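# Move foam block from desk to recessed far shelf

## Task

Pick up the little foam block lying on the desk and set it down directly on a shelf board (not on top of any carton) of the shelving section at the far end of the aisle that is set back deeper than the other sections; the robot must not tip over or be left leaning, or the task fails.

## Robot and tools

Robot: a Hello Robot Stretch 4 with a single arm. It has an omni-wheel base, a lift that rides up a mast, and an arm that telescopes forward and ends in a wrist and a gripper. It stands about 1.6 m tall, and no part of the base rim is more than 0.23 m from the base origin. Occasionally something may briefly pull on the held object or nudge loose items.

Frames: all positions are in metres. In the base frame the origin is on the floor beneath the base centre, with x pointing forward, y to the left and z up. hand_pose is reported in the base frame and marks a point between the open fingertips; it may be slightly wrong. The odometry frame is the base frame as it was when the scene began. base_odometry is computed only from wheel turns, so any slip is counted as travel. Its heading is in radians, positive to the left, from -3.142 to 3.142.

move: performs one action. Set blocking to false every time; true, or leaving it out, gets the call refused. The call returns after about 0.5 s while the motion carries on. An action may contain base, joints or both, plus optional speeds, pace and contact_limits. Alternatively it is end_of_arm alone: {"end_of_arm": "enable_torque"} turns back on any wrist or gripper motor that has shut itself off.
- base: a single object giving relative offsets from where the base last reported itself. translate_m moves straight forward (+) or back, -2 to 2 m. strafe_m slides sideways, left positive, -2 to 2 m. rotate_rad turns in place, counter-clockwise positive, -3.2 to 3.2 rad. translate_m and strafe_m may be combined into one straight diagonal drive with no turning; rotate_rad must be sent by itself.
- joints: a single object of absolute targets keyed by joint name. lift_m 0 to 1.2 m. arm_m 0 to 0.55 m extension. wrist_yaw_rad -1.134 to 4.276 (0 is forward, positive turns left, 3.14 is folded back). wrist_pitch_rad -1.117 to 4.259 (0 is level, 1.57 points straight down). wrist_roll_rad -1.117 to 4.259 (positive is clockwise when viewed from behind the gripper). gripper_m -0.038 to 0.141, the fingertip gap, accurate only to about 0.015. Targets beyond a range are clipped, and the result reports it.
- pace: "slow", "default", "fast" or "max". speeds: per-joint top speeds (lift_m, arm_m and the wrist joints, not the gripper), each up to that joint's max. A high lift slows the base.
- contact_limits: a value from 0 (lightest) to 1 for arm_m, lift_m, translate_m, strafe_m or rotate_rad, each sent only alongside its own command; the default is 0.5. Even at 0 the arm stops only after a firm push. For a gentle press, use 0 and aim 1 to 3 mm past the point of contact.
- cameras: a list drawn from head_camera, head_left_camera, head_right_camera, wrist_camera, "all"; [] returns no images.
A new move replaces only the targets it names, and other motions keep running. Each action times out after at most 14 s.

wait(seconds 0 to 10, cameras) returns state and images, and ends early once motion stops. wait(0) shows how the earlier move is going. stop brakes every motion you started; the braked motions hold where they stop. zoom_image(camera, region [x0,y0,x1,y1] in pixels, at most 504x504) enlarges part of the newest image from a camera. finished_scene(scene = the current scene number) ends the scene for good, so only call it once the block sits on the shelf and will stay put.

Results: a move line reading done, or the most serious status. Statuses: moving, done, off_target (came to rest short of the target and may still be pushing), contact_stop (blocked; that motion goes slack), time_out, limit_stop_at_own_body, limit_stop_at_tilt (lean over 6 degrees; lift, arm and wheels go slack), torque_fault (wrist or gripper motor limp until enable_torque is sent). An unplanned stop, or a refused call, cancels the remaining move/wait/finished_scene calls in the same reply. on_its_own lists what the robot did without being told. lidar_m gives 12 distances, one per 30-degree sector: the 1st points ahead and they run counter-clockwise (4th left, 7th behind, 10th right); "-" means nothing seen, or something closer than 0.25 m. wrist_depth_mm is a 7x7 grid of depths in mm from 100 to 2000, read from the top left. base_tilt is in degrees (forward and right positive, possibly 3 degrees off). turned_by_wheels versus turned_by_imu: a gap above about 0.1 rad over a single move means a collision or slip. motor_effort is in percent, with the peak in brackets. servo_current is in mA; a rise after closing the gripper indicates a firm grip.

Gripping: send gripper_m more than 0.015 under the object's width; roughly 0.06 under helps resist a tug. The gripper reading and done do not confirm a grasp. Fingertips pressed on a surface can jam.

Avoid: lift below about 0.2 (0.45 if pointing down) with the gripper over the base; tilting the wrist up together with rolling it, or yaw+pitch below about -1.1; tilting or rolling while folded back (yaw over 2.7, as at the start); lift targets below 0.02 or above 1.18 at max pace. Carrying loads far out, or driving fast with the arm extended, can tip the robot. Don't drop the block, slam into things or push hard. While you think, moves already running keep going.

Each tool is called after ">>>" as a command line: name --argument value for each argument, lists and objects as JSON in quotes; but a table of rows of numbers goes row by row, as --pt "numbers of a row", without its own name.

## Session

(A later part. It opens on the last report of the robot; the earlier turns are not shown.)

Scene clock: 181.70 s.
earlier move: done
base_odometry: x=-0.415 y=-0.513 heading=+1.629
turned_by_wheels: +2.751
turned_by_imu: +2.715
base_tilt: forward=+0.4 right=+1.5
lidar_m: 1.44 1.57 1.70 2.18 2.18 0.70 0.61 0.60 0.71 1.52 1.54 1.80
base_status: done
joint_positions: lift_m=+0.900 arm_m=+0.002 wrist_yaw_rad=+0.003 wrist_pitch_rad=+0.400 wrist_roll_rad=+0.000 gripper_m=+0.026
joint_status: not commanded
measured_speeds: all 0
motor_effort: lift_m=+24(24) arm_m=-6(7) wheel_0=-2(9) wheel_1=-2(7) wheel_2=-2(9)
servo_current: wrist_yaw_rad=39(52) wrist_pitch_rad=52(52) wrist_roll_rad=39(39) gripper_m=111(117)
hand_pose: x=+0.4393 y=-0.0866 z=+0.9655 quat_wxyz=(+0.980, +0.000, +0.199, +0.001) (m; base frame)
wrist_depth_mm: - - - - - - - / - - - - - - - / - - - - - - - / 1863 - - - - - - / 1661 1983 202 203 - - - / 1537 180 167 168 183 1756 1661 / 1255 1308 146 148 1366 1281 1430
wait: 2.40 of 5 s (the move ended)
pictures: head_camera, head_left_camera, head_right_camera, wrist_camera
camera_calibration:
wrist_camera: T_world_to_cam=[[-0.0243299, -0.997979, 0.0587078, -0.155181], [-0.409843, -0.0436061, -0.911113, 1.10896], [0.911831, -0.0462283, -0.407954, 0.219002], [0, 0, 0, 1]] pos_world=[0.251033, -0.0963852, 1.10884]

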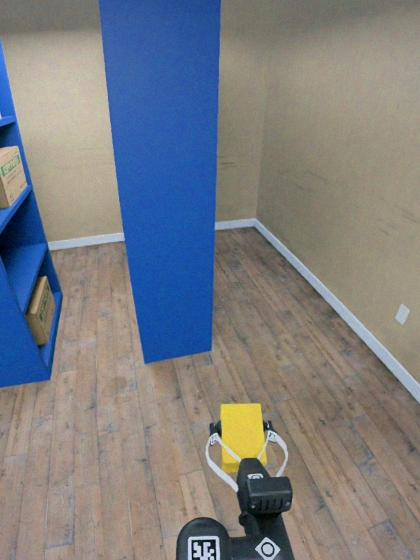

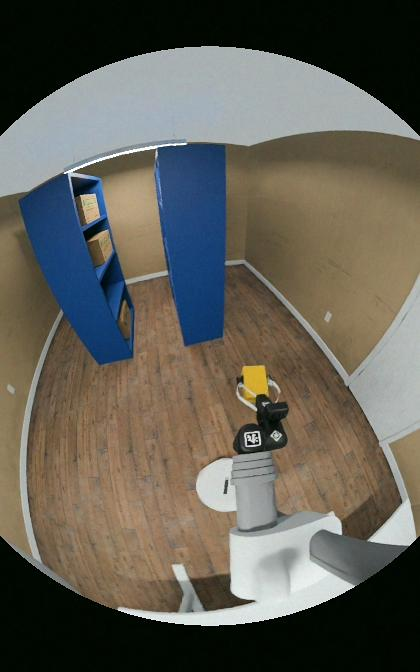

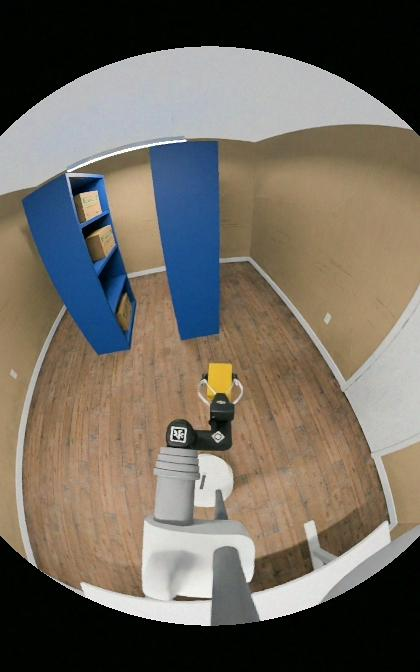

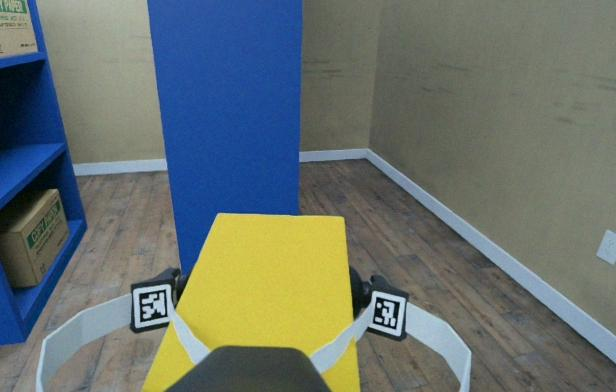

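>>> move --base '{"rotate_rad": 0.18}' --blocking false --cameras '[]'

>>> wait --seconds 1.5 --cameras '[]'

>>> move --base '{"strafe_m": 0.386}' --blocking false --cameras '[]'

>>> wait --seconds 3 --cameras '["all"]'

Scene clock: 223.30 s.
move: moving
base_odometry: x=-0.415 y=-0.513 heading=+1.799
turned_by_wheels: +0.170
turned_by_imu: +0.167
base_tilt: forward=+0.4 right=+1.4
lidar_m: 1.44 1.57 2.32 2.16 2.20 0.65 0.62 0.64 0.82 1.52 1.55 2.07
base_status: rotate_rad moving
joint_positions: lift_m=+0.900 arm_m=+0.002 wrist_yaw_rad=+0.003 wrist_pitch_rad=+0.400 wrist_roll_rad=+0.000 gripper_m=+0.026
joint_status: not commanded
measured_speeds: translate_m=-0.001 strafe_m=+0.000 rotate_rad=+0.226 lift_m=+0.000 arm_m=+0.000 wrist_yaw_rad=+0.000 wrist_pitch_rad=+0.000 wrist_roll_rad=+0.000
motor_effort: lift_m=+24(24) arm_m=-6(6) wheel_0=-2(7) wheel_1=-3(7) wheel_2=-1(7)
servo_current: wrist_yaw_rad=39(46) wrist_pitch_rad=39(46) wrist_roll_rad=26(33) gripper_m=111(117)
hand_pose: x=+0.4392 y=-0.0866 z=+0.9655 quat_wxyz=(+0.980, +0.000, +0.199, +0.001) (m; base frame)
wrist_depth_mm: - - - - - - - / - - - - - - - / - - - - - - - / - - - - - - - / - 1863 210 202 - - 1921 / - 176 167 168 183 1756 1661 / 1255 1336 146 148 1366 1308 1430
pictures: none
No camera images: "cameras" was empty.

Scene clock: 223.73 s.
earlier move: done
base_odometry: x=-0.415 y=-0.513 heading=+1.809
turned_by_wheels: +0.010
turned_by_imu: +0.010
base_tilt: forward=+0.3 right=+1.4
lidar_m: 1.45 1.53 2.31 2.15 2.20 0.67 0.60 0.61 0.84 1.52 1.56 2.07
base_status: done
joint_positions: lift_m=+0.900 arm_m=+0.002 wrist_yaw_rad=+0.003 wrist_pitch_rad=+0.400 wrist_roll_rad=+0.000 gripper_m=+0.026
joint_status: not commanded
measured_speeds: all 0
motor_effort: lift_m=+24(24) arm_m=-6(6) wheel_0=-2(7) wheel_1=+0(7) wheel_2=-1(7)
servo_current: wrist_yaw_rad=39(46) wrist_pitch_rad=39(46) wrist_roll_rad=33(33) gripper_m=124(124)
hand_pose: x=+0.4392 y=-0.0866 z=+0.9655 quat_wxyz=(+0.980, +0.000, +0.199, +0.001) (m; base frame)
wrist_depth_mm: - - - - - - - / - - - - - - - / - - - - - - - / - - - - - - - / - 1808 210 203 - - 1921 / 1464 176 167 167 183 1756 1661 / 1255 1336 146 148 1397 1281 1430
wait: 0.43 of 1.5 s (the move ended)
pictures: none
No camera images: "cameras" was empty.

Scene clock: 224.23 s.
move: moving
base_odometry: x=-0.452 y=-0.522 heading=+1.809
turned_by_wheels: +0.000
turned_by_imu: +0.000
base_tilt: forward=+0.5 right=+1.5
lidar_m: 1.44 1.56 2.26 2.11 2.19 0.64 0.61 0.63 0.85 1.56 1.59 2.11
base_status: strafe_m moving
joint_positions: lift_m=+0.900 arm_m=+0.002 wrist_yaw_rad=+0.003 wrist_pitch_rad=+0.400 wrist_roll_rad=+0.000 gripper_m=+0.026
joint_status: not commanded
measured_speeds: translate_m=+0.001 strafe_m=+0.143 rotate_rad=-0.006 lift_m=+0.000 arm_m=+0.000 wrist_yaw_rad=+0.000 wrist_pitch_rad=+0.000 wrist_roll_rad=+0.000
motor_effort: lift_m=+24(24) arm_m=-6(6) wheel_0=-10(10) wheel_1=+7(10) wheel_2=-1(2)
servo_current: wrist_yaw_rad=39(39) wrist_pitch_rad=39(59) wrist_roll_rad=26(33) gripper_m=111(124)
hand_pose: x=+0.4392 y=-0.0866 z=+0.9655 quat_wxyz=(+0.980, +0.000, +0.199, +0.001) (m; base frame)
wrist_depth_mm: - - - - - - - / - - - - - - - / - - - - - - - / - - - - - - - / - 1863 211 203 - - 1921 / - 176 167 168 183 1756 1661 / 1281 1308 146 148 1336 1308 1397
pictures: none
No camera images: "cameras" was empty.

Scene clock: 226.53 s.
earlier move: done
base_odometry: x=-0.790 y=-0.604 heading=+1.809
turned_by_wheels: +0.000
turned_by_imu: +0.001
base_tilt: forward=+0.3 right=+1.4
lidar_m: 1.44 1.44 1.89 1.77 1.84 0.66 0.64 0.62 0.87 1.91 1.97 1.51
base_status: done
joint_positions: lift_m=+0.900 arm_m=+0.002 wrist_yaw_rad=+0.003 wrist_pitch_rad=+0.400 wrist_roll_rad=+0.000 gripper_m=+0.026
joint_status: not commanded
measured_speeds: all 0
motor_effort: lift_m=+24(24) arm_m=-6(6) wheel_0=+0(11) wheel_1=-1(12) wheel_2=+0(2)
servo_current: wrist_yaw_rad=39(46) wrist_pitch_rad=33(65) wrist_roll_rad=26(33) gripper_m=111(124)
hand_pose: x=+0.4392 y=-0.0866 z=+0.9655 quat_wxyz=(+0.980, +0.000, +0.199, +0.001) (m; base frame)
wrist_depth_mm: - - - - - - - / - - - - - - - / - - - - - - - / - - - - - - - / 1983 - 202 203 - - - / 1537 176 167 168 183 1708 1661 / 1281 1308 146 148 1366 1281 1430
wait: 2.30 of 3 s (the move ended)
pictures: head_camera, head_left_camera, head_right_camera, wrist_camera
camera_calibration:
wrist_camera: T_world_to_cam=[[-0.0244084, -0.997977, 0.0587079, -0.155167], [-0.409847, -0.0435739, -0.911113, 1.10896], [0.911828, -0.0463001, -0.407954, 0.219016], [0, 0, 0, 1]] pos_world=[0.25101, -0.0963913, 1.10884]

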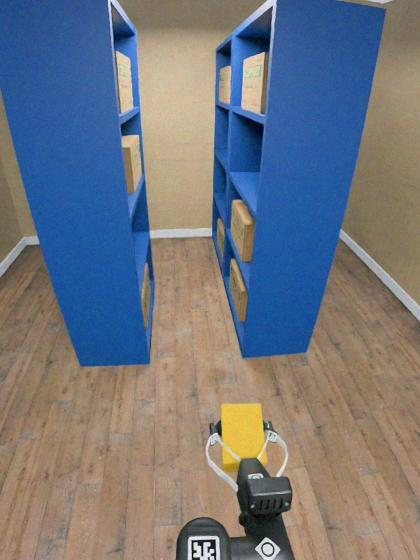

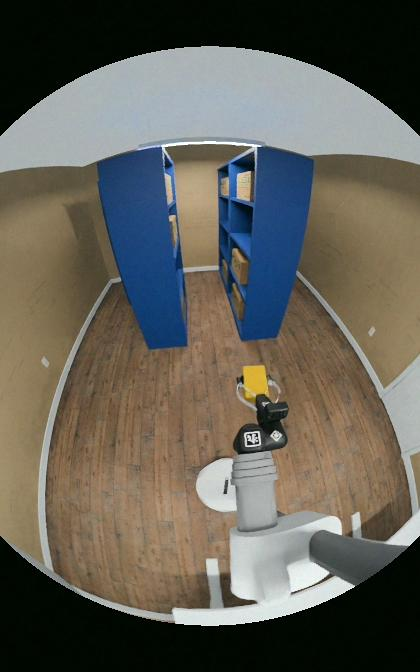

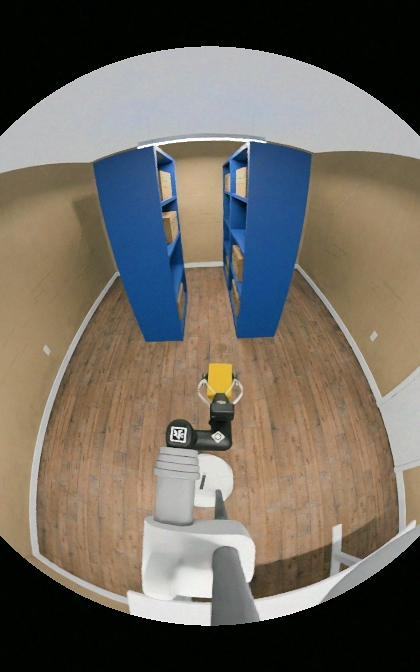

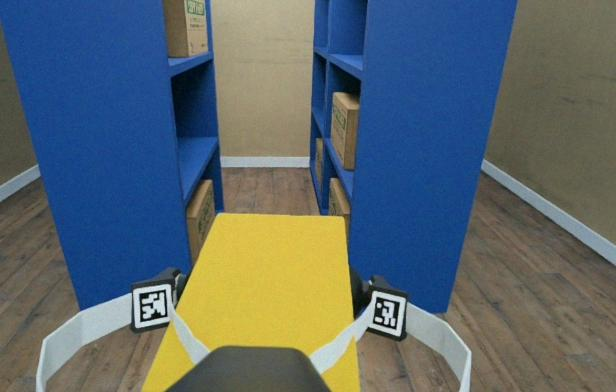

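>>> zoom_image --camera "head_left_camera" --region '[80, 130, 200, 370]'

>>> zoom_image --camera "head_camera" --region '[80, 0, 300, 370]'

Scaled by 2.100 from the camera's 420x672 image, which has a finer 600x960 frame.

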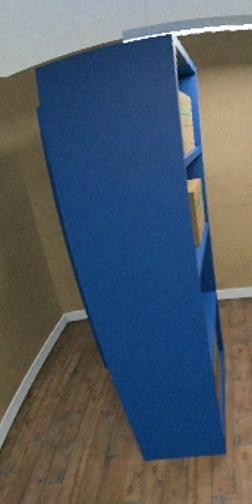

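Scaled by 1.362 from the camera's 420x560 image, which has a finer 1200x1600 frame.

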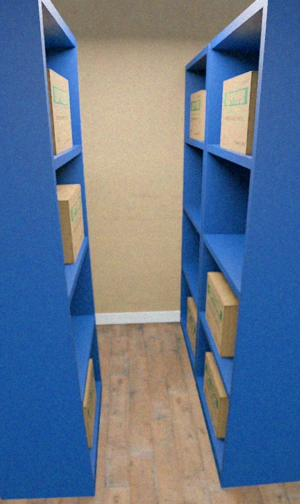

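>>> move --base '{"rotate_rad": 0.06}' --blocking false --cameras '[]'

>>> wait --seconds 1.5 --cameras '[]'

>>> move --base '{"strafe_m": -0.06, "translate_m": 0.5}' --blocking false --cameras '[]'

>>> wait --seconds 4 --cameras '["head_camera", "head_left_camera"]'

Scene clock: 276.57 s.
move: moving
base_odometry: x=-0.790 y=-0.604 heading=+1.868
turned_by_wheels: +0.059
turned_by_imu: +0.058
base_tilt: forward=+0.4 right=+1.3
lidar_m: 1.42 1.46 1.86 1.77 1.85 0.67 0.64 0.65 0.93 1.88 2.01 1.47
base_status: rotate_rad moving
joint_positions: lift_m=+0.900 arm_m=+0.002 wrist_yaw_rad=+0.003 wrist_pitch_rad=+0.400 wrist_roll_rad=+0.000 gripper_m=+0.026
joint_status: not commanded
measured_speeds: all 0
motor_effort: lift_m=+24(24) arm_m=-6(6) wheel_0=-3(5) wheel_1=-2(8) wheel_2=-1(5)
servo_current: wrist_yaw_rad=26(46) wrist_pitch_rad=33(46) wrist_roll_rad=26(33) gripper_m=111(124)
hand_pose: x=+0.4392 y=-0.0867 z=+0.9655 quat_wxyz=(+0.980, +0.000, +0.199, +0.001) (m; base frame)
wrist_depth_mm: - - - - - - - / - - - - 1921 - - / - - - - 1618 - - / - - - - - - - / 1983 - 202 202 - - - / 1576 176 167 167 183 1756 1661 / 1255 1336 146 148 1366 1281 1430
pictures: none
No camera images: "cameras" was empty.

Scene clock: 276.70 s.
earlier move: done
base_odometry: x=-0.790 y=-0.604 heading=+1.868
turned_by_wheels: +0.000
turned_by_imu: +0.000
base_tilt: forward=+0.1 right=+1.4
lidar_m: 1.43 1.46 1.86 1.76 1.82 0.64 0.63 0.67 0.92 1.87 2.01 1.47
base_status: done
joint_positions: lift_m=+0.900 arm_m=+0.002 wrist_yaw_rad=+0.003 wrist_pitch_rad=+0.400 wrist_roll_rad=+0.000 gripper_m=+0.026
joint_status: not commanded
measured_speeds: all 0
motor_effort: lift_m=+24(24) arm_m=-6(6) wheel_0=-4(5) wheel_1=-1(8) wheel_2=-2(5)
servo_current: wrist_yaw_rad=39(46) wrist_pitch_rad=39(46) wrist_roll_rad=26(33) gripper_m=104(124)
hand_pose: x=+0.4392 y=-0.0867 z=+0.9655 quat_wxyz=(+0.980, +0.000, +0.199, +0.001) (m; base frame)
wrist_depth_mm: - - - - - - - / - - - - 1863 - - / - - - - 1618 - - / - - - - - - - / 1983 - 202 203 - - - / 1576 176 167 167 183 1661 1708 / 1255 1308 146 148 1366 1281 1464
wait: 0.13 of 1.5 s (the move ended)
pictures: none
No camera images: "cameras" was empty.

Scene clock: 277.20 s.
move: moving
base_odometry: x=-0.796 y=-0.572 heading=+1.869
turned_by_wheels: +0.000
turned_by_imu: +0.000
base_tilt: forward=+0.4 right=+1.4
lidar_m: 1.39 1.45 1.87 1.78 1.87 0.68 0.66 0.65 0.99 1.91 1.98 1.44
base_status: translate_m moving; strafe_m moving
joint_positions: lift_m=+0.900 arm_m=+0.002 wrist_yaw_rad=+0.003 wrist_pitch_rad=+0.400 wrist_roll_rad=+0.000 gripper_m=+0.026
joint_status: not commanded
measured_speeds: translate_m=+0.124 strafe_m=-0.014 rotate_rad=+0.006 lift_m=+0.000 arm_m=+0.000 wrist_yaw_rad=+0.000 wrist_pitch_rad=+0.000 wrist_roll_rad=+0.000
motor_effort: lift_m=+24(24) arm_m=-6(6) wheel_0=+7(8) wheel_1=+5(6) wheel_2=-9(10)
servo_current: wrist_yaw_rad=33(46) wrist_pitch_rad=39(52) wrist_roll_rad=26(33) gripper_m=117(117)
hand_pose: x=+0.4392 y=-0.0867 z=+0.9655 quat_wxyz=(+0.980, +0.000, +0.199, +0.001) (m; base frame)
wrist_depth_mm: - - - - - - - / - - - - 1661 - - / - - - - 1618 - - / - - - - - - - / 1983 - 202 203 - - - / 1576 176 167 168 183 1661 1661 / 1281 1308 146 148 1366 1281 1430
pictures: none
No camera images: "cameras" was empty.

Scene clock: 279.87 s.
earlier move: done
base_odometry: x=-0.879 y=-0.108 heading=+1.869
turned_by_wheels: +0.000
turned_by_imu: -0.001
base_tilt: forward=+0.4 right=+1.4
lidar_m: 1.16 0.96 1.91 1.83 1.94 1.21 1.13 1.18 1.93 1.84 1.93 0.93
base_status: done
joint_positions: lift_m=+0.900 arm_m=+0.002 wrist_yaw_rad=+0.003 wrist_pitch_rad=+0.400 wrist_roll_rad=+0.000 gripper_m=+0.026
joint_status: not commanded
measured_speeds: all 0
motor_effort: lift_m=+24(24) arm_m=-6(6) wheel_0=+1(8) wheel_1=+1(6) wheel_2=+1(11)
servo_current: wrist_yaw_rad=33(46) wrist_pitch_rad=39(59) wrist_roll_rad=33(33) gripper_m=104(117)
hand_pose: x=+0.4392 y=-0.0867 z=+0.9655 quat_wxyz=(+0.980, +0.000, +0.199, +0.001) (m; base frame)
wrist_depth_mm: - - - - - - - / - - - - 854 - - / - - - - 1255 - - / - - - - 1160 - - / - - 211 203 - - - / - 175 167 168 183 - 1661 / - - 146 148 - - 1366
wait: 2.67 of 4 s (the move ended)
pictures: head_camera, head_left_camera

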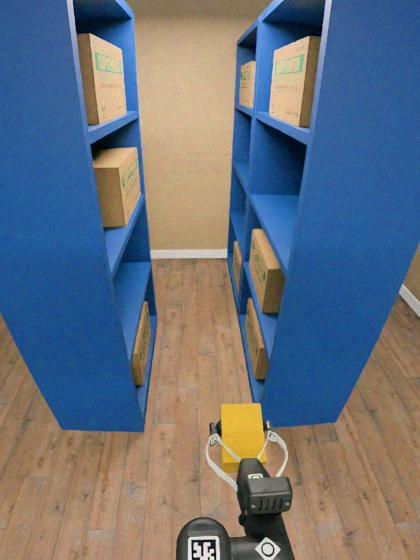

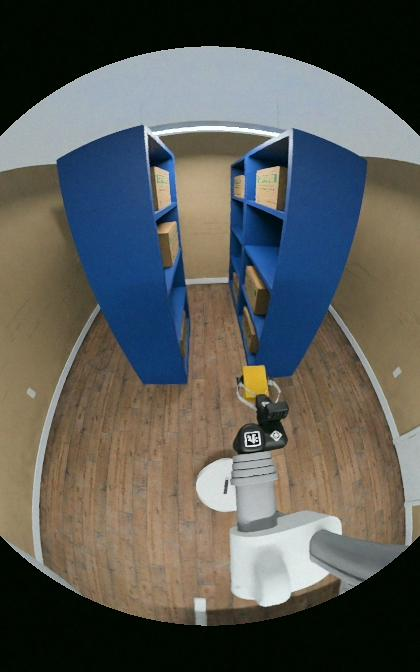

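>>> zoom_image --camera "head_camera" --region '[100, 200, 350, 450]'

Scaled by 2.016 from the camera's 420x560 image, which has a finer 1200x1600 frame.

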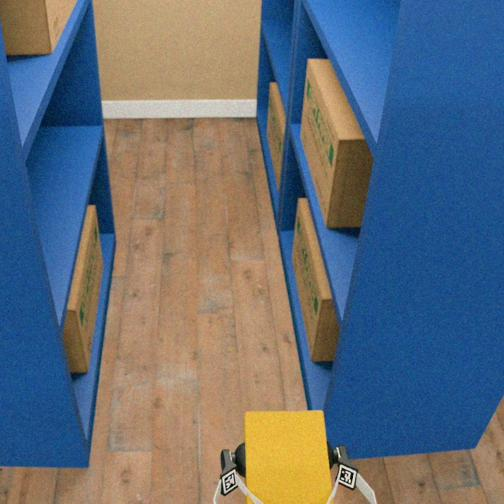

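>>> move --base '{"rotate_rad": 0.033}' --blocking false --cameras '[]'

>>> wait --seconds 1.5 --cameras '[]'

>>> move --base '{"strafe_m": -0.04, "translate_m": 0.9}' --blocking false --cameras '[]' --contact_limits '{"translate_m": 0.2, "strafe_m": 0.2}'

>>> wait --seconds 5 --cameras '["head_camera", "head_left_camera", "head_right_camera", "wrist_camera"]'

Scene clock: 308.67 s.
move: moving
base_odometry: x=-0.880 y=-0.108 heading=+1.902
turned_by_wheels: +0.033
turned_by_imu: +0.032
base_tilt: forward=+0.4 right=+1.4
lidar_m: 1.02 0.97 1.88 1.81 1.92 1.17 1.13 1.18 1.93 1.84 1.96 0.97
base_status: rotate_rad moving
joint_positions: lift_m=+0.900 arm_m=+0.002 wrist_yaw_rad=+0.003 wrist_pitch_rad=+0.400 wrist_roll_rad=+0.000 gripper_m=+0.026
joint_status: not commanded
measured_speeds: all 0
motor_effort: lift_m=+24(24) arm_m=-6(6) wheel_0=+0(6) wheel_1=-1(5) wheel_2=+2(4)
servo_current: wrist_yaw_rad=33(46) wrist_pitch_rad=46(46) wrist_roll_rad=33(33) gripper_m=104(117)
hand_pose: x=+0.4392 y=-0.0867 z=+0.9655 quat_wxyz=(+0.980, +0.000, +0.199, +0.001) (m; base frame)
wrist_depth_mm: - - - - 1499 - - / - - - - 1537 - - / - - - - 1281 - - / - - - - 1182 - - / - - 211 203 - - - / - 175 167 168 183 - - / - - 146 148 - - 1397
pictures: none
No camera images: "cameras" was empty.

Scene clock: 309.03 s.
earlier move: done
base_odometry: x=-0.880 y=-0.108 heading=+1.902
turned_by_wheels: +0.000
turned_by_imu: +0.000
base_tilt: forward=+0.5 right=+1.4
lidar_m: 1.01 0.94 1.91 1.84 1.92 1.18 1.13 1.20 1.92 1.83 1.96 0.97
base_status: done
joint_positions: lift_m=+0.900 arm_m=+0.002 wrist_yaw_rad=+0.003 wrist_pitch_rad=+0.400 wrist_roll_rad=+0.000 gripper_m=+0.026
joint_status: not commanded
measured_speeds: all 0
motor_effort: lift_m=+24(24) arm_m=-6(6) wheel_0=-1(6) wheel_1=-2(5) wheel_2=+1(4)
servo_current: wrist_yaw_rad=39(46) wrist_pitch_rad=33(46) wrist_roll_rad=33(33) gripper_m=104(117)
hand_pose: x=+0.4392 y=-0.0867 z=+0.9655 quat_wxyz=(+0.980, +0.000, +0.199, +0.001) (m; base frame)
wrist_depth_mm: - - - - - - - / - - - - 1499 - - / - - - - 1281 - - / - - - - 1160 - - / - - 211 203 - - - / - 175 167 168 183 - - / - - 146 148 - - 1366
wait: 0.37 of 1.5 s (the move ended)
pictures: none
No camera images: "cameras" was empty.

"contact_limits": translate_m and strafe_m are given together and make one move, which takes one limit: state it under one of them only

not run: a call was refused earlier in this reply.

>>> move --base '{"strafe_m": -0.04, "translate_m": 0.9}' --blocking false --cameras '[]' --contact_limits '{"translate_m": 0.2}'

>>> wait --seconds 5 --cameras '["head_camera", "head_left_camera", "head_right_camera", "wrist_camera"]'

Scene clock: 313.63 s.
move: moving
base_odometry: x=-0.889 y=-0.077 heading=+1.902
turned_by_wheels: +0.000
turned_by_imu: -0.001
base_tilt: forward=+0.2 right=+1.4
lidar_m: 1.05 0.95 1.90 1.85 1.94 1.19 1.17 1.22 1.91 1.86 1.96 0.93
base_status: translate_m moving; strafe_m moving
joint_positions: lift_m=+0.900 arm_m=+0.002 wrist_yaw_rad=+0.003 wrist_pitch_rad=+0.400 wrist_roll_rad=+0.000 gripper_m=+0.026
joint_status: not commanded
measured_speeds: translate_m=+0.125 strafe_m=-0.005 rotate_rad=-0.007 lift_m=+0.000 arm_m=+0.000 wrist_yaw_rad=+0.000 wrist_pitch_rad=+0.000 wrist_roll_rad=+0.000
motor_effort: lift_m=+24(24) arm_m=-6(6) wheel_0=+7(7) wheel_1=+3(6) wheel_2=-9(9)
servo_current: wrist_yaw_rad=39(39) wrist_pitch_rad=39(59) wrist_roll_rad=26(33) gripper_m=111(117)
contact_limits: translate_m 0.2
hand_pose: x=+0.4392 y=-0.0867 z=+0.9655 quat_wxyz=(+0.980, +0.000, +0.199, +0.001) (m; base frame)
wrist_depth_mm: - - - - - - - / - - - - 1499 - - / - - - - 1281 - - / - - - - 1160 - - / - - 210 203 - - - / - 175 167 168 183 - - / - - 146 148 - - 1366
pictures: none
No camera images: "cameras" was empty.

Scene clock: 317.63 s.
earlier move: done
base_odometry: x=-1.134 y=+0.756 heading=+1.902
turned_by_wheels: +0.001
turned_by_imu: -0.001
base_tilt: forward=+0.3 right=+1.5
lidar_m: 1.21 0.40 0.28 0.29 1.98 2.76 2.84 2.16 1.92 0.27 0.27 0.40
base_status: done
joint_positions: lift_m=+0.900 arm_m=+0.002 wrist_yaw_rad=+0.003 wrist_pitch_rad=+0.400 wrist_roll_rad=+0.000 gripper_m=+0.026
joint_status: not commanded
measured_speeds: all 0
motor_effort: lift_m=+24(24) arm_m=-6(6) wheel_0=+3(7) wheel_1=+2(6) wheel_2=+2(11)
servo_current: wrist_yaw_rad=39(46) wrist_pitch_rad=46(59) wrist_roll_rad=33(39) gripper_m=111(117)
contact_limits: translate_m 0.2
hand_pose: x=+0.4392 y=-0.0867 z=+0.9655 quat_wxyz=(+0.980, +0.000, +0.199, +0.001) (m; base frame)
wrist_depth_mm: 627 1537 - - 1499 - - / 647 1576 - - 1308 - - / - 1708 - - 707 - - / - 1808 - - 1281 - - / - 1921 202 202 778 585 539 / - 175 167 168 183 469 449 / - - 146 148 691 413 387
wait: 4.00 of 5 s (the move ended)
pictures: head_camera, head_left_camera, head_right_camera, wrist_camera
camera_calibration:
wrist_camera: T_world_to_cam=[[-0.0244803, -0.997975, 0.0587077, -0.155155], [-0.40985, -0.0435443, -0.911113, 1.10896], [0.911824, -0.0463657, -0.407954, 0.219026], [0, 0, 0, 1]] pos_world=[0.250994, -0.0963969, 1.10885]

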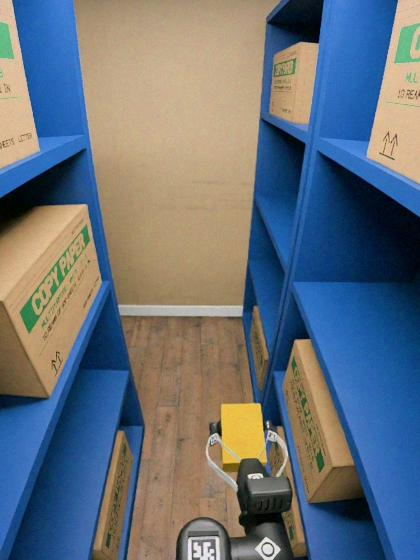

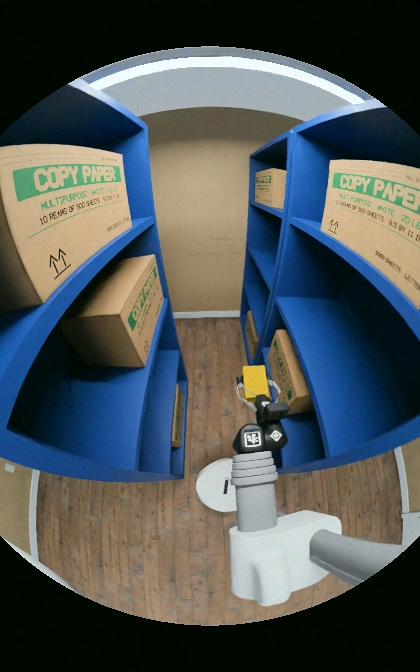

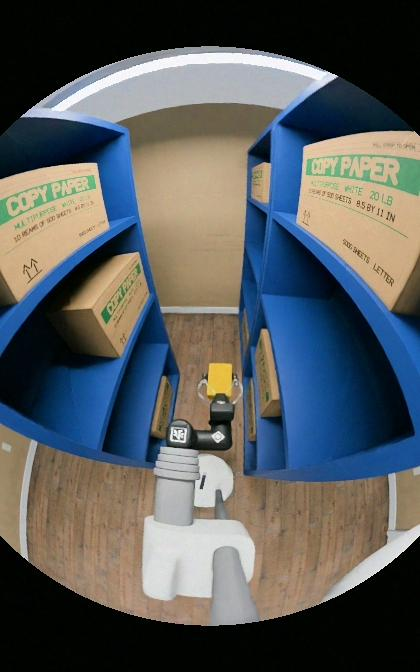

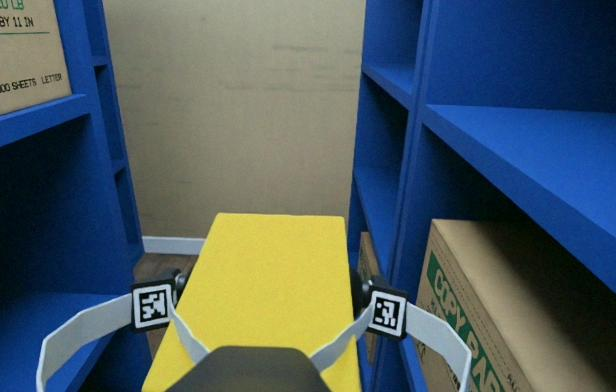

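>>> move --base '{"strafe_m": 0.01, "translate_m": 1.25}' --blocking false --cameras '[]' --contact_limits '{"translate_m": 0.2}'

>>> wait --seconds 6 --cameras '["head_camera", "head_left_camera", "wrist_camera"]'

Scene clock: 343.07 s.
move: moving
base_odometry: x=-1.145 y=+0.786 heading=+1.902
turned_by_wheels: +0.000
turned_by_imu: -0.001
base_tilt: forward=+0.5 right=+1.4
lidar_m: 1.20 0.42 0.31 0.28 1.97 2.75 2.88 2.14 1.91 0.25 0.27 0.39
base_status: translate_m moving; strafe_m moving
joint_positions: lift_m=+0.900 arm_m=+0.002 wrist_yaw_rad=+0.003 wrist_pitch_rad=+0.400 wrist_roll_rad=+0.000 gripper_m=+0.026
joint_status: not commanded
measured_speeds: translate_m=+0.125 strafe_m=+0.001 rotate_rad=-0.004 lift_m=+0.000 arm_m=+0.000 wrist_yaw_rad=+0.000 wrist_pitch_rad=+0.000 wrist_roll_rad=+0.000
motor_effort: lift_m=+24(24) arm_m=-6(6) wheel_0=+7(7) wheel_1=+4(6) wheel_2=-9(10)
servo_current: wrist_yaw_rad=33(39) wrist_pitch_rad=39(39) wrist_roll_rad=26(33) gripper_m=117(117)
contact_limits: translate_m 0.2
hand_pose: x=+0.4392 y=-0.0867 z=+0.9655 quat_wxyz=(+0.980, +0.000, +0.199, +0.001) (m; base frame)
wrist_depth_mm: 609 - - - 1464 - - / 609 1576 - - 1182 - - / 591 1708 - - 723 - - / - 1756 - - - - - / - 1921 202 202 634 564 539 / - 175 167 168 183 466 452 / - - 146 148 676 397 387
pictures: none
No camera images: "cameras" was empty.

Scene clock: 348.70 s.
earlier move: done
base_odometry: x=-1.551 y=+1.935 heading=+1.902
turned_by_wheels: +0.000
turned_by_imu: -0.002
base_tilt: forward=+0.3 right=+1.3
lidar_m: 0.63 0.67 0.75 0.70 0.37 0.40 1.20 0.42 0.30 0.28 0.29 0.44
base_status: done
joint_positions: lift_m=+0.900 arm_m=+0.002 wrist_yaw_rad=+0.003 wrist_pitch_rad=+0.400 wrist_roll_rad=+0.000 gripper_m=+0.026
joint_status: not commanded
measured_speeds: all 0
motor_effort: lift_m=+24(24) arm_m=-6(6) wheel_0=+3(7) wheel_1=+1(7) wheel_2=+0(11)
servo_current: wrist_yaw_rad=46(46) wrist_pitch_rad=39(59) wrist_roll_rad=33(39) gripper_m=104(117)
contact_limits: translate_m 0.2
hand_pose: x=+0.4392 y=-0.0867 z=+0.9655 quat_wxyz=(+0.980, +0.000, +0.199, +0.001) (m; base frame)
wrist_depth_mm: 387 384 382 384 382 377 355 / 407 407 404 404 404 399 355 / 436 436 433 430 433 421 375 / 466 459 455 452 455 449 351 / - - 202 202 - 445 427 / - 175 167 168 183 469 466 / - - 146 149 - 504 500
wait: 5.63 of 6 s (the move ended)
pictures: head_camera, head_left_camera, wrist_camera
camera_calibration:
wrist_camera: T_world_to_cam=[[-0.02448, -0.997975, 0.0587078, -0.155157], [-0.40985, -0.0435445, -0.911113, 1.10898], [0.911824, -0.0463654, -0.407954, 0.219037], [0, 0, 0, 1]] pos_world=[0.250994, -0.0963969, 1.10887]

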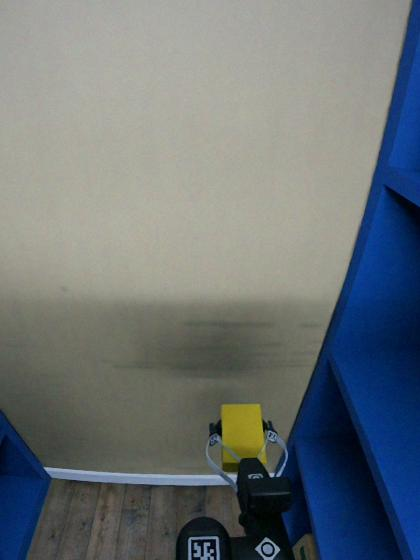

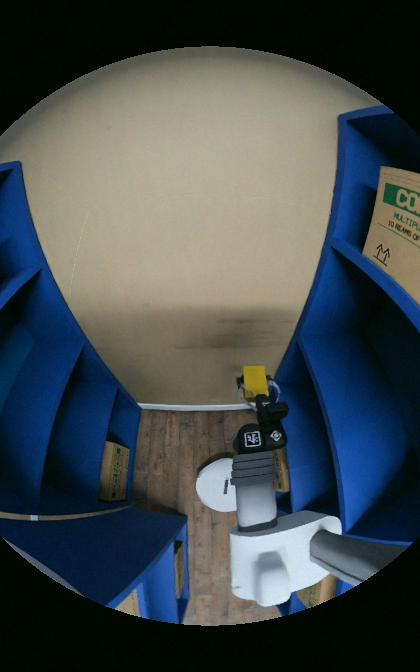

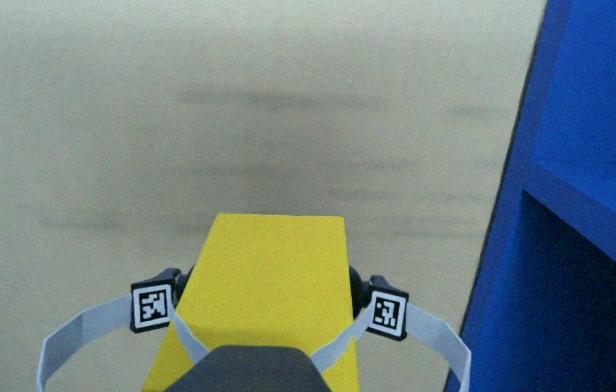

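>>> move --base '{"rotate_rad": 1.57}' --pace "slow" --blocking false --cameras '[]' --contact_limits '{"rotate_rad": 0.2}'

>>> wait --seconds 4 --cameras '["head_camera", "head_left_camera", "wrist_camera"]'

Scene clock: 356.73 s.
move: moving
base_odometry: x=-1.551 y=+1.935 heading=+2.032
turned_by_wheels: +0.130
turned_by_imu: +0.127
base_tilt: forward=+0.3 right=+1.5
lidar_m: 0.60 0.71 0.73 0.71 0.37 0.46 0.82 0.36 0.29 0.29 0.32 0.51
base_status: rotate_rad moving
joint_positions: lift_m=+0.900 arm_m=+0.002 wrist_yaw_rad=+0.003 wrist_pitch_rad=+0.400 wrist_roll_rad=+0.000 gripper_m=+0.026
joint_status: not commanded
measured_speeds: translate_m=+0.002 strafe_m=-0.001 rotate_rad=+0.497 lift_m=+0.000 arm_m=+0.000 wrist_yaw_rad=+0.000 wrist_pitch_rad=+0.000 wrist_roll_rad=+0.000
motor_effort: lift_m=+24(24) arm_m=-6(6) wheel_0=-5(6) wheel_1=-7(7) wheel_2=-6(7)
servo_current: wrist_yaw_rad=33(46) wrist_pitch_rad=59(59) wrist_roll_rad=33(33) gripper_m=111(117)
contact_limits: rotate_rad 0.2
hand_pose: x=+0.4392 y=-0.0867 z=+0.9655 quat_wxyz=(+0.980, +0.000, +0.199, +0.001) (m; base frame)
wrist_depth_mm: 407 397 384 375 366 357 353 / 436 421 407 402 389 379 370 / 462 452 436 427 413 402 394 / - 473 462 449 439 427 413 / - - 202 203 466 459 424 / - 175 167 167 183 - 427 / - - 146 148 - 150 452
pictures: none
No camera images: "cameras" was empty.

Scene clock: 359.10 s.
earlier move: done
base_odometry: x=-1.551 y=+1.935 heading=-2.812
turned_by_wheels: +1.439
turned_by_imu: +1.420
base_tilt: forward=+0.4 right=+1.4
lidar_m: 0.69 0.36 0.39 1.15 0.43 0.33 0.31 0.33 0.42 0.63 0.68 0.74
base_status: done
joint_positions: lift_m=+0.900 arm_m=+0.002 wrist_yaw_rad=+0.003 wrist_pitch_rad=+0.400 wrist_roll_rad=+0.000 gripper_m=+0.026
joint_status: not commanded
measured_speeds: all 0
motor_effort: lift_m=+24(24) arm_m=-6(6) wheel_0=-4(7) wheel_1=-2(7) wheel_2=-2(7)
servo_current: wrist_yaw_rad=46(46) wrist_pitch_rad=46(59) wrist_roll_rad=26(33) gripper_m=111(117)
contact_limits: rotate_rad 0.2
hand_pose: x=+0.4392 y=-0.0867 z=+0.9655 quat_wxyz=(+0.980, +0.000, +0.199, +0.001) (m; base frame)
wrist_depth_mm: 462 - - - - - - / 480 - - - - - - / 500 - - - - - - / 525 - - - - - - / 504 - 202 202 - 1060 - / 480 176 167 168 183 854 - / 484 707 146 148 732 699 707
wait: 2.37 of 4 s (the move ended)
pictures: head_camera, head_left_camera, wrist_camera
camera_calibration:
wrist_camera: T_world_to_cam=[[-0.02448, -0.997975, 0.0587079, -0.155157], [-0.40985, -0.0435446, -0.911113, 1.10898], [0.911824, -0.0463654, -0.407954, 0.219035], [0, 0, 0, 1]] pos_world=[0.250996, -0.0963969, 1.10887]

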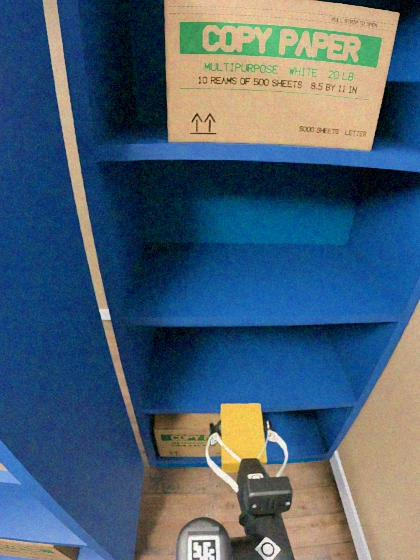

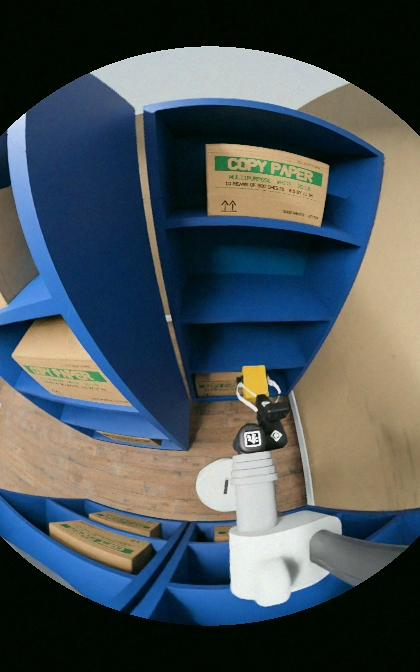

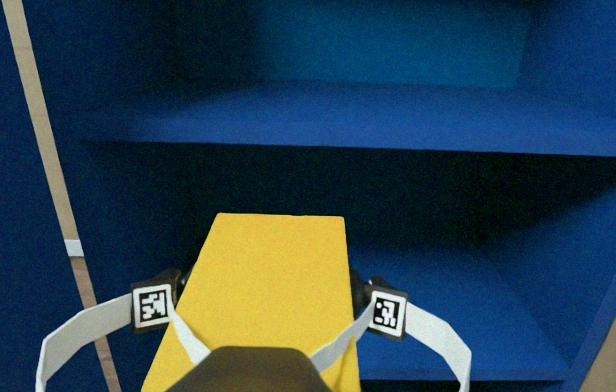

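>>> move --joints '{"lift_m": 1.04}' --blocking false --cameras '[]'

>>> wait --seconds 2 --cameras '["head_camera", "wrist_camera"]'

Scene clock: 379.73 s.
move: moving
base_odometry: x=-1.551 y=+1.935 heading=-2.812
turned_by_wheels: +0.000
turned_by_imu: -0.001
base_tilt: forward=+0.1 right=+1.4
lidar_m: 0.71 0.39 0.40 1.10 0.44 0.33 0.31 0.33 0.41 0.63 0.66 0.75
base_status: not commanded
joint_positions: lift_m=+0.939 arm_m=+0.002 wrist_yaw_rad=+0.003 wrist_pitch_rad=+0.400 wrist_roll_rad=+0.000 gripper_m=+0.026
joint_status: lift_m moving
measured_speeds: translate_m=+0.000 strafe_m=+0.000 rotate_rad=+0.000 lift_m=+0.149 arm_m=+0.000 wrist_yaw_rad=+0.000 wrist_pitch_rad=+0.000 wrist_roll_rad=+0.000
motor_effort: lift_m=+26(27) arm_m=-6(6) wheel_0=-4(4) wheel_1=-2(2) wheel_2=-3(3)
servo_current: wrist_yaw_rad=39(46) wrist_pitch_rad=46(46) wrist_roll_rad=26(33) gripper_m=104(117)
contact_limits: rotate_rad 0.2
hand_pose: x=+0.4392 y=-0.0867 z=+1.0048 quat_wxyz=(+0.980, +0.000, +0.199, +0.001) (m; base frame)
wrist_depth_mm: 462 - - - - - - / 480 - - - - 904 - / 500 - - - - - - / 530 - - - - - - / 504 - 202 202 - 1060 - / 484 175 167 168 183 878 - / 484 - 146 148 750 715 732
pictures: none
No camera images: "cameras" was empty.

Scene clock: 380.90 s.
earlier move: done
base_odometry: x=-1.551 y=+1.935 heading=-2.812
turned_by_wheels: +0.000
turned_by_imu: +0.000
base_tilt: forward=+0.3 right=+1.5
lidar_m: 0.67 0.39 0.39 1.12 0.44 0.32 0.30 0.34 0.43 0.63 0.66 0.75
base_status: not commanded
joint_positions: lift_m=+1.040 arm_m=+0.002 wrist_yaw_rad=+0.003 wrist_pitch_rad=+0.400 wrist_roll_rad=+0.000 gripper_m=+0.026
joint_status: all done
measured_speeds: all 0
motor_effort: lift_m=+24(27) arm_m=-6(6) wheel_0=-4(4) wheel_1=-2(2) wheel_2=-3(3)
servo_current: wrist_yaw_rad=33(46) wrist_pitch_rad=46(52) wrist_roll_rad=26(33) gripper_m=117(117)
contact_limits: rotate_rad 0.2
hand_pose: x=+0.4392 y=-0.0867 z=+1.1055 quat_wxyz=(+0.980, +0.000, +0.199, +0.001) (m; base frame)
wrist_depth_mm: 462 - - - - - - / 484 - - - - 891 - / 504 - - - - - - / 530 - - - - - - / 504 - 202 202 - - - / 484 176 167 168 183 1060 - / 484 - 146 148 - - -
wait: 1.17 of 2 s (the move ended)
pictures: head_camera, wrist_camera
camera_calibration:
wrist_camera: T_world_to_cam=[[-0.0244797, -0.997975, 0.0587079, -0.163374], [-0.40985, -0.0435447, -0.911113, 1.2365], [0.911824, -0.0463651, -0.407954, 0.276133], [0, 0, 0, 1]] pos_world=[0.250996, -0.0963969, 1.24883]

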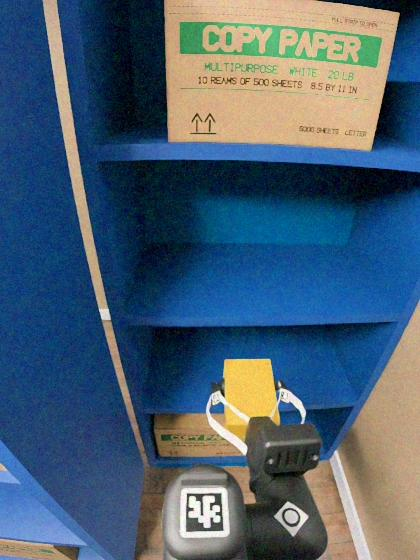

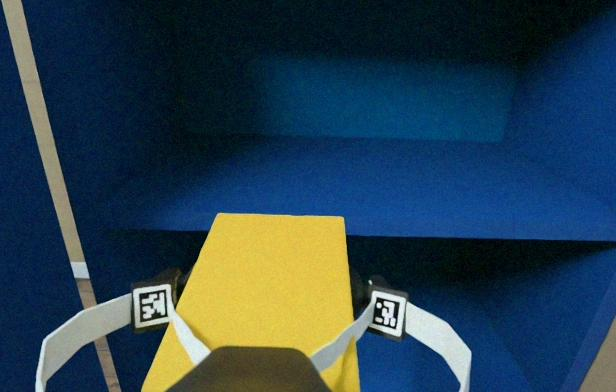

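>>> move --joints '{"arm_m": 0.39}' --speeds '{"arm_m": 0.2}' --contact_limits '{"arm_m": 0.2}' --blocking false --cameras '[]'

>>> wait --seconds 4 --cameras '["head_camera", "wrist_camera"]'

Scene clock: 390.00 s.
move: moving
base_odometry: x=-1.551 y=+1.935 heading=-2.812
turned_by_wheels: +0.000
turned_by_imu: -0.001
base_tilt: forward=+0.4 right=+1.4
lidar_m: 0.69 0.40 0.39 1.15 0.46 0.31 0.30 0.33 0.45 0.61 0.68 0.76
base_status: not commanded
joint_positions: lift_m=+1.040 arm_m=+0.054 wrist_yaw_rad=+0.003 wrist_pitch_rad=+0.400 wrist_roll_rad=+0.000 gripper_m=+0.026
joint_status: arm_m moving
measured_speeds: translate_m=+0.000 strafe_m=+0.000 rotate_rad=+0.000 lift_m=+0.000 arm_m=+0.198 wrist_yaw_rad=+0.000 wrist_pitch_rad=+0.000 wrist_roll_rad=+0.000
motor_effort: lift_m=+24(24) arm_m=+7(9) wheel_0=-4(4) wheel_1=-2(2) wheel_2=-2(3)
servo_current: wrist_yaw_rad=39(39) wrist_pitch_rad=46(46) wrist_roll_rad=26(33) gripper_m=104(117)
contact_limits: arm_m 0.2; rotate_rad 0.2
hand_pose: x=+0.4913 y=-0.0867 z=+1.1055 quat_wxyz=(+0.980, +0.000, +0.199, +0.001) (m; base frame)
wrist_depth_mm: 462 - - - - - - / 466 - - - - - - / 477 - - - - 917 - / 504 - - - - - - / 521 - 202 203 - - - / 492 175 167 168 183 1060 - / 147 - 146 148 - - -
pictures: none
No camera images: "cameras" was empty.

Scene clock: 392.23 s.
earlier move: done
base_odometry: x=-1.551 y=+1.935 heading=-2.812
turned_by_wheels: +0.000
turned_by_imu: +0.000
base_tilt: forward=+0.4 right=+1.4
lidar_m: 0.70 0.38 0.40 1.13 0.43 0.33 0.30 0.34 0.44 0.62 0.66 0.74
base_status: not commanded
joint_positions: lift_m=+1.040 arm_m=+0.390 wrist_yaw_rad=+0.003 wrist_pitch_rad=+0.400 wrist_roll_rad=+0.000 gripper_m=+0.026
joint_status: all done
measured_speeds: all 0
motor_effort: lift_m=+24(24) arm_m=+7(11) wheel_0=-4(4) wheel_1=-2(2) wheel_2=-2(3)
servo_current: wrist_yaw_rad=39(46) wrist_pitch_rad=46(52) wrist_roll_rad=26(33) gripper_m=104(124)
contact_limits: arm_m 0.2; rotate_rad 0.2
hand_pose: x=+0.8265 y=-0.0867 z=+1.1055 quat_wxyz=(+0.980, +0.000, +0.199, +0.001) (m; base frame)
wrist_depth_mm: 445 517 512 512 508 517 517 / 433 549 549 544 544 544 549 / 459 585 580 574 580 580 580 / 462 609 609 603 609 615 609 / 421 430 202 202 442 449 452 / 357 176 167 167 183 377 377 / 286 298 146 148 309 300 320
wait: 2.23 of 4 s (the move ended)
pictures: head_camera, wrist_camera
camera_calibration:
wrist_camera: T_world_to_cam=[[-0.0244795, -0.997975, 0.0587077, -0.153892], [-0.40985, -0.0435446, -0.911113, 1.39524], [0.911824, -0.046365, -0.407954, -0.0770269], [0, 0, 0, 1]] pos_world=[0.638307, -0.0963969, 1.24883]

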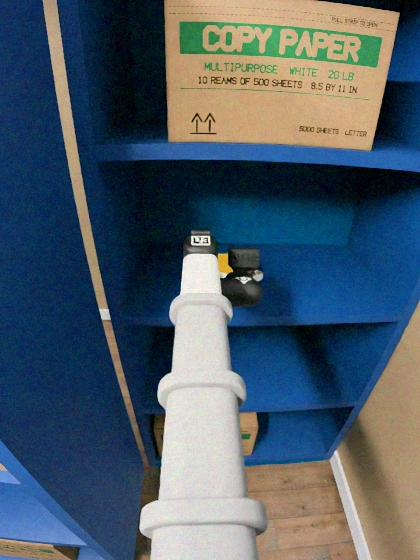

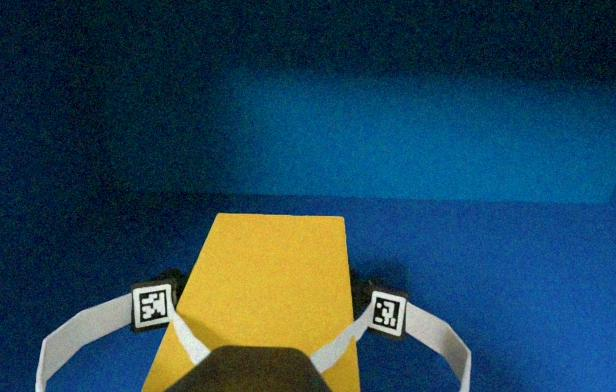

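>>> move --joints '{"lift_m": 0.995}' --pace "slow" --blocking false --cameras '[]' --contact_limits '{"lift_m": 0.1}'

>>> wait --seconds 1.5 --cameras '["wrist_camera"]'

>>> move --joints '{"lift_m": 0.985}' --pace "slow" --blocking false --cameras '[]' --contact_limits '{"lift_m": 0.1}'

>>> wait --seconds 1.0 --cameras '["wrist_camera"]'

Scene clock: 407.00 s.
move: moving
base_odometry: x=-1.551 y=+1.935 heading=-2.812
turned_by_wheels: +0.000
turned_by_imu: -0.001
base_tilt: forward=+0.4 right=+1.4
lidar_m: 0.70 0.39 0.39 1.12 0.46 0.32 0.29 0.34 0.41 0.63 0.67 0.74
base_status: not commanded
joint_positions: lift_m=+1.015 arm_m=+0.390 wrist_yaw_rad=+0.003 wrist_pitch_rad=+0.400 wrist_roll_rad=+0.000 gripper_m=+0.026
joint_status: lift_m moving
measured_speeds: translate_m=+0.000 strafe_m=+0.000 rotate_rad=+0.000 lift_m=-0.091 arm_m=+0.000 wrist_yaw_rad=+0.000 wrist_pitch_rad=+0.000 wrist_roll_rad=+0.000
motor_effort: lift_m=+12(23) arm_m=+6(7) wheel_0=-4(4) wheel_1=-2(2) wheel_2=-2(3)
servo_current: wrist_yaw_rad=33(52) wrist_pitch_rad=39(46) wrist_roll_rad=26(33) gripper_m=117(117)
contact_limits: arm_m 0.2; lift_m 0.1; rotate_rad 0.2
hand_pose: x=+0.8265 y=-0.0867 z=+1.0805 quat_wxyz=(+0.980, +0.000, +0.199, +0.001) (m; base frame)
wrist_depth_mm: 449 512 517 512 512 512 512 / 433 544 544 544 544 539 544 / 459 580 585 580 585 580 574 / 439 - 603 597 609 615 603 / 402 407 211 203 424 427 436 / 322 176 167 168 183 340 342 / 260 271 146 148 282 272 293
pictures: none
No camera images: "cameras" was empty.

Scene clock: 407.73 s.
earlier move: done
base_odometry: x=-1.551 y=+1.935 heading=-2.812
turned_by_wheels: +0.000
turned_by_imu: +0.000
base_tilt: forward=+0.3 right=+1.5
lidar_m: 0.70 0.38 0.38 1.11 0.43 0.33 0.30 0.32 0.43 0.63 0.67 0.74
base_status: not commanded
joint_positions: lift_m=+0.995 arm_m=+0.390 wrist_yaw_rad=+0.003 wrist_pitch_rad=+0.400 wrist_roll_rad=+0.000 gripper_m=+0.026
joint_status: all done
measured_speeds: all 0
motor_effort: lift_m=+14(23) arm_m=+6(7) wheel_0=-4(4) wheel_1=-2(2) wheel_2=-2(3)
servo_current: wrist_yaw_rad=33(52) wrist_pitch_rad=46(46) wrist_roll_rad=26(33) gripper_m=111(117)
contact_limits: arm_m 0.2; lift_m 0.1; rotate_rad 0.2
hand_pose: x=+0.8265 y=-0.0867 z=+1.0614 quat_wxyz=(+0.980, +0.000, +0.199, +0.001) (m; base frame)
wrist_depth_mm: 449 512 512 512 512 508 517 / 433 549 549 544 544 544 544 / 455 585 580 580 580 574 580 / 439 439 - - 459 597 - / 366 370 211 203 387 389 394 / 293 176 167 168 183 310 310 / 236 246 146 148 255 239 266
wait: 0.73 of 1.5 s (the move ended)
pictures: wrist_camera
camera_calibration:
wrist_camera: T_world_to_cam=[[-0.0244793, -0.997975, 0.0587078, -0.151302], [-0.40985, -0.0435448, -0.911113, 1.35503], [0.911824, -0.0463648, -0.407954, -0.0950332], [0, 0, 0, 1]] pos_world=[0.638309, -0.0963969, 1.2047]

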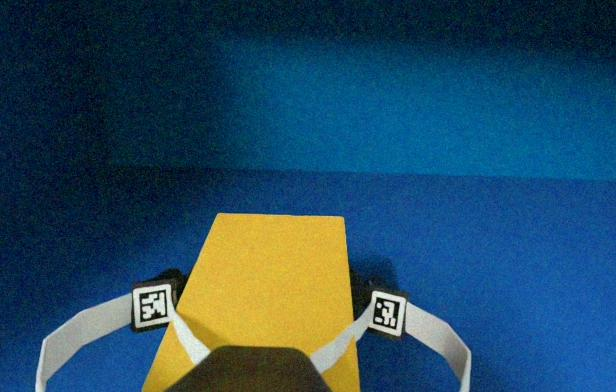

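Scene clock: 408.23 s.
move: moving
base_odometry: x=-1.551 y=+1.935 heading=-2.812
turned_by_wheels: +0.000
turned_by_imu: +0.000
base_tilt: forward=+0.3 right=+1.5
lidar_m: 0.71 0.37 0.40 1.10 0.45 0.32 0.31 0.34 0.41 0.63 0.67 0.75
base_status: not commanded
joint_positions: lift_m=+0.985 arm_m=+0.390 wrist_yaw_rad=+0.003 wrist_pitch_rad=+0.400 wrist_roll_rad=+0.000 gripper_m=+0.026
joint_status: lift_m moving
measured_speeds: all 0
motor_effort: lift_m=+11(15) arm_m=+6(7) wheel_0=-4(4) wheel_1=-2(2) wheel_2=-2(3)
servo_current: wrist_yaw_rad=33(46) wrist_pitch_rad=33(52) wrist_roll_rad=33(33) gripper_m=111(117)
contact_limits: arm_m 0.2; lift_m 0.1; rotate_rad 0.2
hand_pose: x=+0.8266 y=-0.0867 z=+1.0514 quat_wxyz=(+0.980, +0.000, +0.199, +0.001) (m; base frame)
wrist_depth_mm: 445 512 512 512 508 512 512 / 433 549 544 539 539 549 544 / 455 574 585 580 580 580 580 / 436 439 445 449 436 - - / 349 353 211 202 368 373 375 / 279 177 167 167 183 296 296 / 225 235 146 148 242 235 252
pictures: none
No camera images: "cameras" was empty.

Scene clock: 408.47 s.
earlier move: done
base_odometry: x=-1.551 y=+1.935 heading=-2.812
turned_by_wheels: +0.000
turned_by_imu: +0.000
base_tilt: forward=+0.4 right=+1.4
lidar_m: 0.71 0.38 0.38 1.14 0.43 0.31 0.29 0.34 0.42 0.62 0.66 0.75
base_status: not commanded
joint_positions: lift_m=+0.985 arm_m=+0.390 wrist_yaw_rad=+0.003 wrist_pitch_rad=+0.400 wrist_roll_rad=+0.000 gripper_m=+0.026
joint_status: all done
measured_speeds: all 0
motor_effort: lift_m=+14(15) arm_m=+6(7) wheel_0=-4(4) wheel_1=-2(2) wheel_2=-3(3)
servo_current: wrist_yaw_rad=39(46) wrist_pitch_rad=46(52) wrist_roll_rad=26(33) gripper_m=111(124)
contact_limits: arm_m 0.2; lift_m 0.1; rotate_rad 0.2
hand_pose: x=+0.8266 y=-0.0867 z=+1.0514 quat_wxyz=(+0.980, +0.000, +0.199, +0.001) (m; base frame)
wrist_depth_mm: 449 508 517 508 512 512 517 / 433 544 549 544 544 544 544 / 459 574 580 580 574 574 574 / 433 439 445 452 436 - - / 347 355 211 203 368 375 373 / 279 177 168 168 183 296 296 / 226 235 146 148 242 235 253
wait: 0.23 of 1 s (the move ended)
pictures: wrist_camera
camera_calibration:
wrist_camera: T_world_to_cam=[[-0.0244795, -0.997975, 0.0587076, -0.150714], [-0.40985, -0.0435445, -0.911113, 1.34592], [0.911824, -0.0463649, -0.407954, -0.0991136], [0, 0, 0, 1]] pos_world=[0.63831, -0.0963969, 1.1947]

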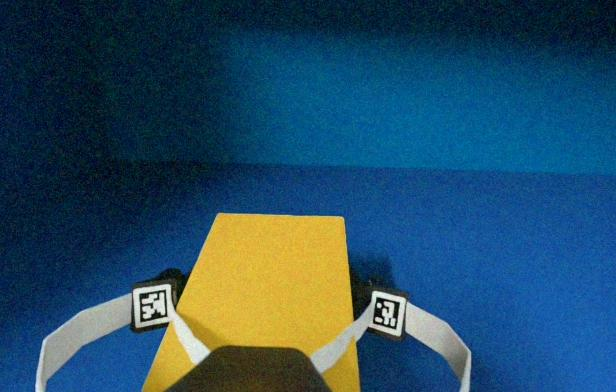

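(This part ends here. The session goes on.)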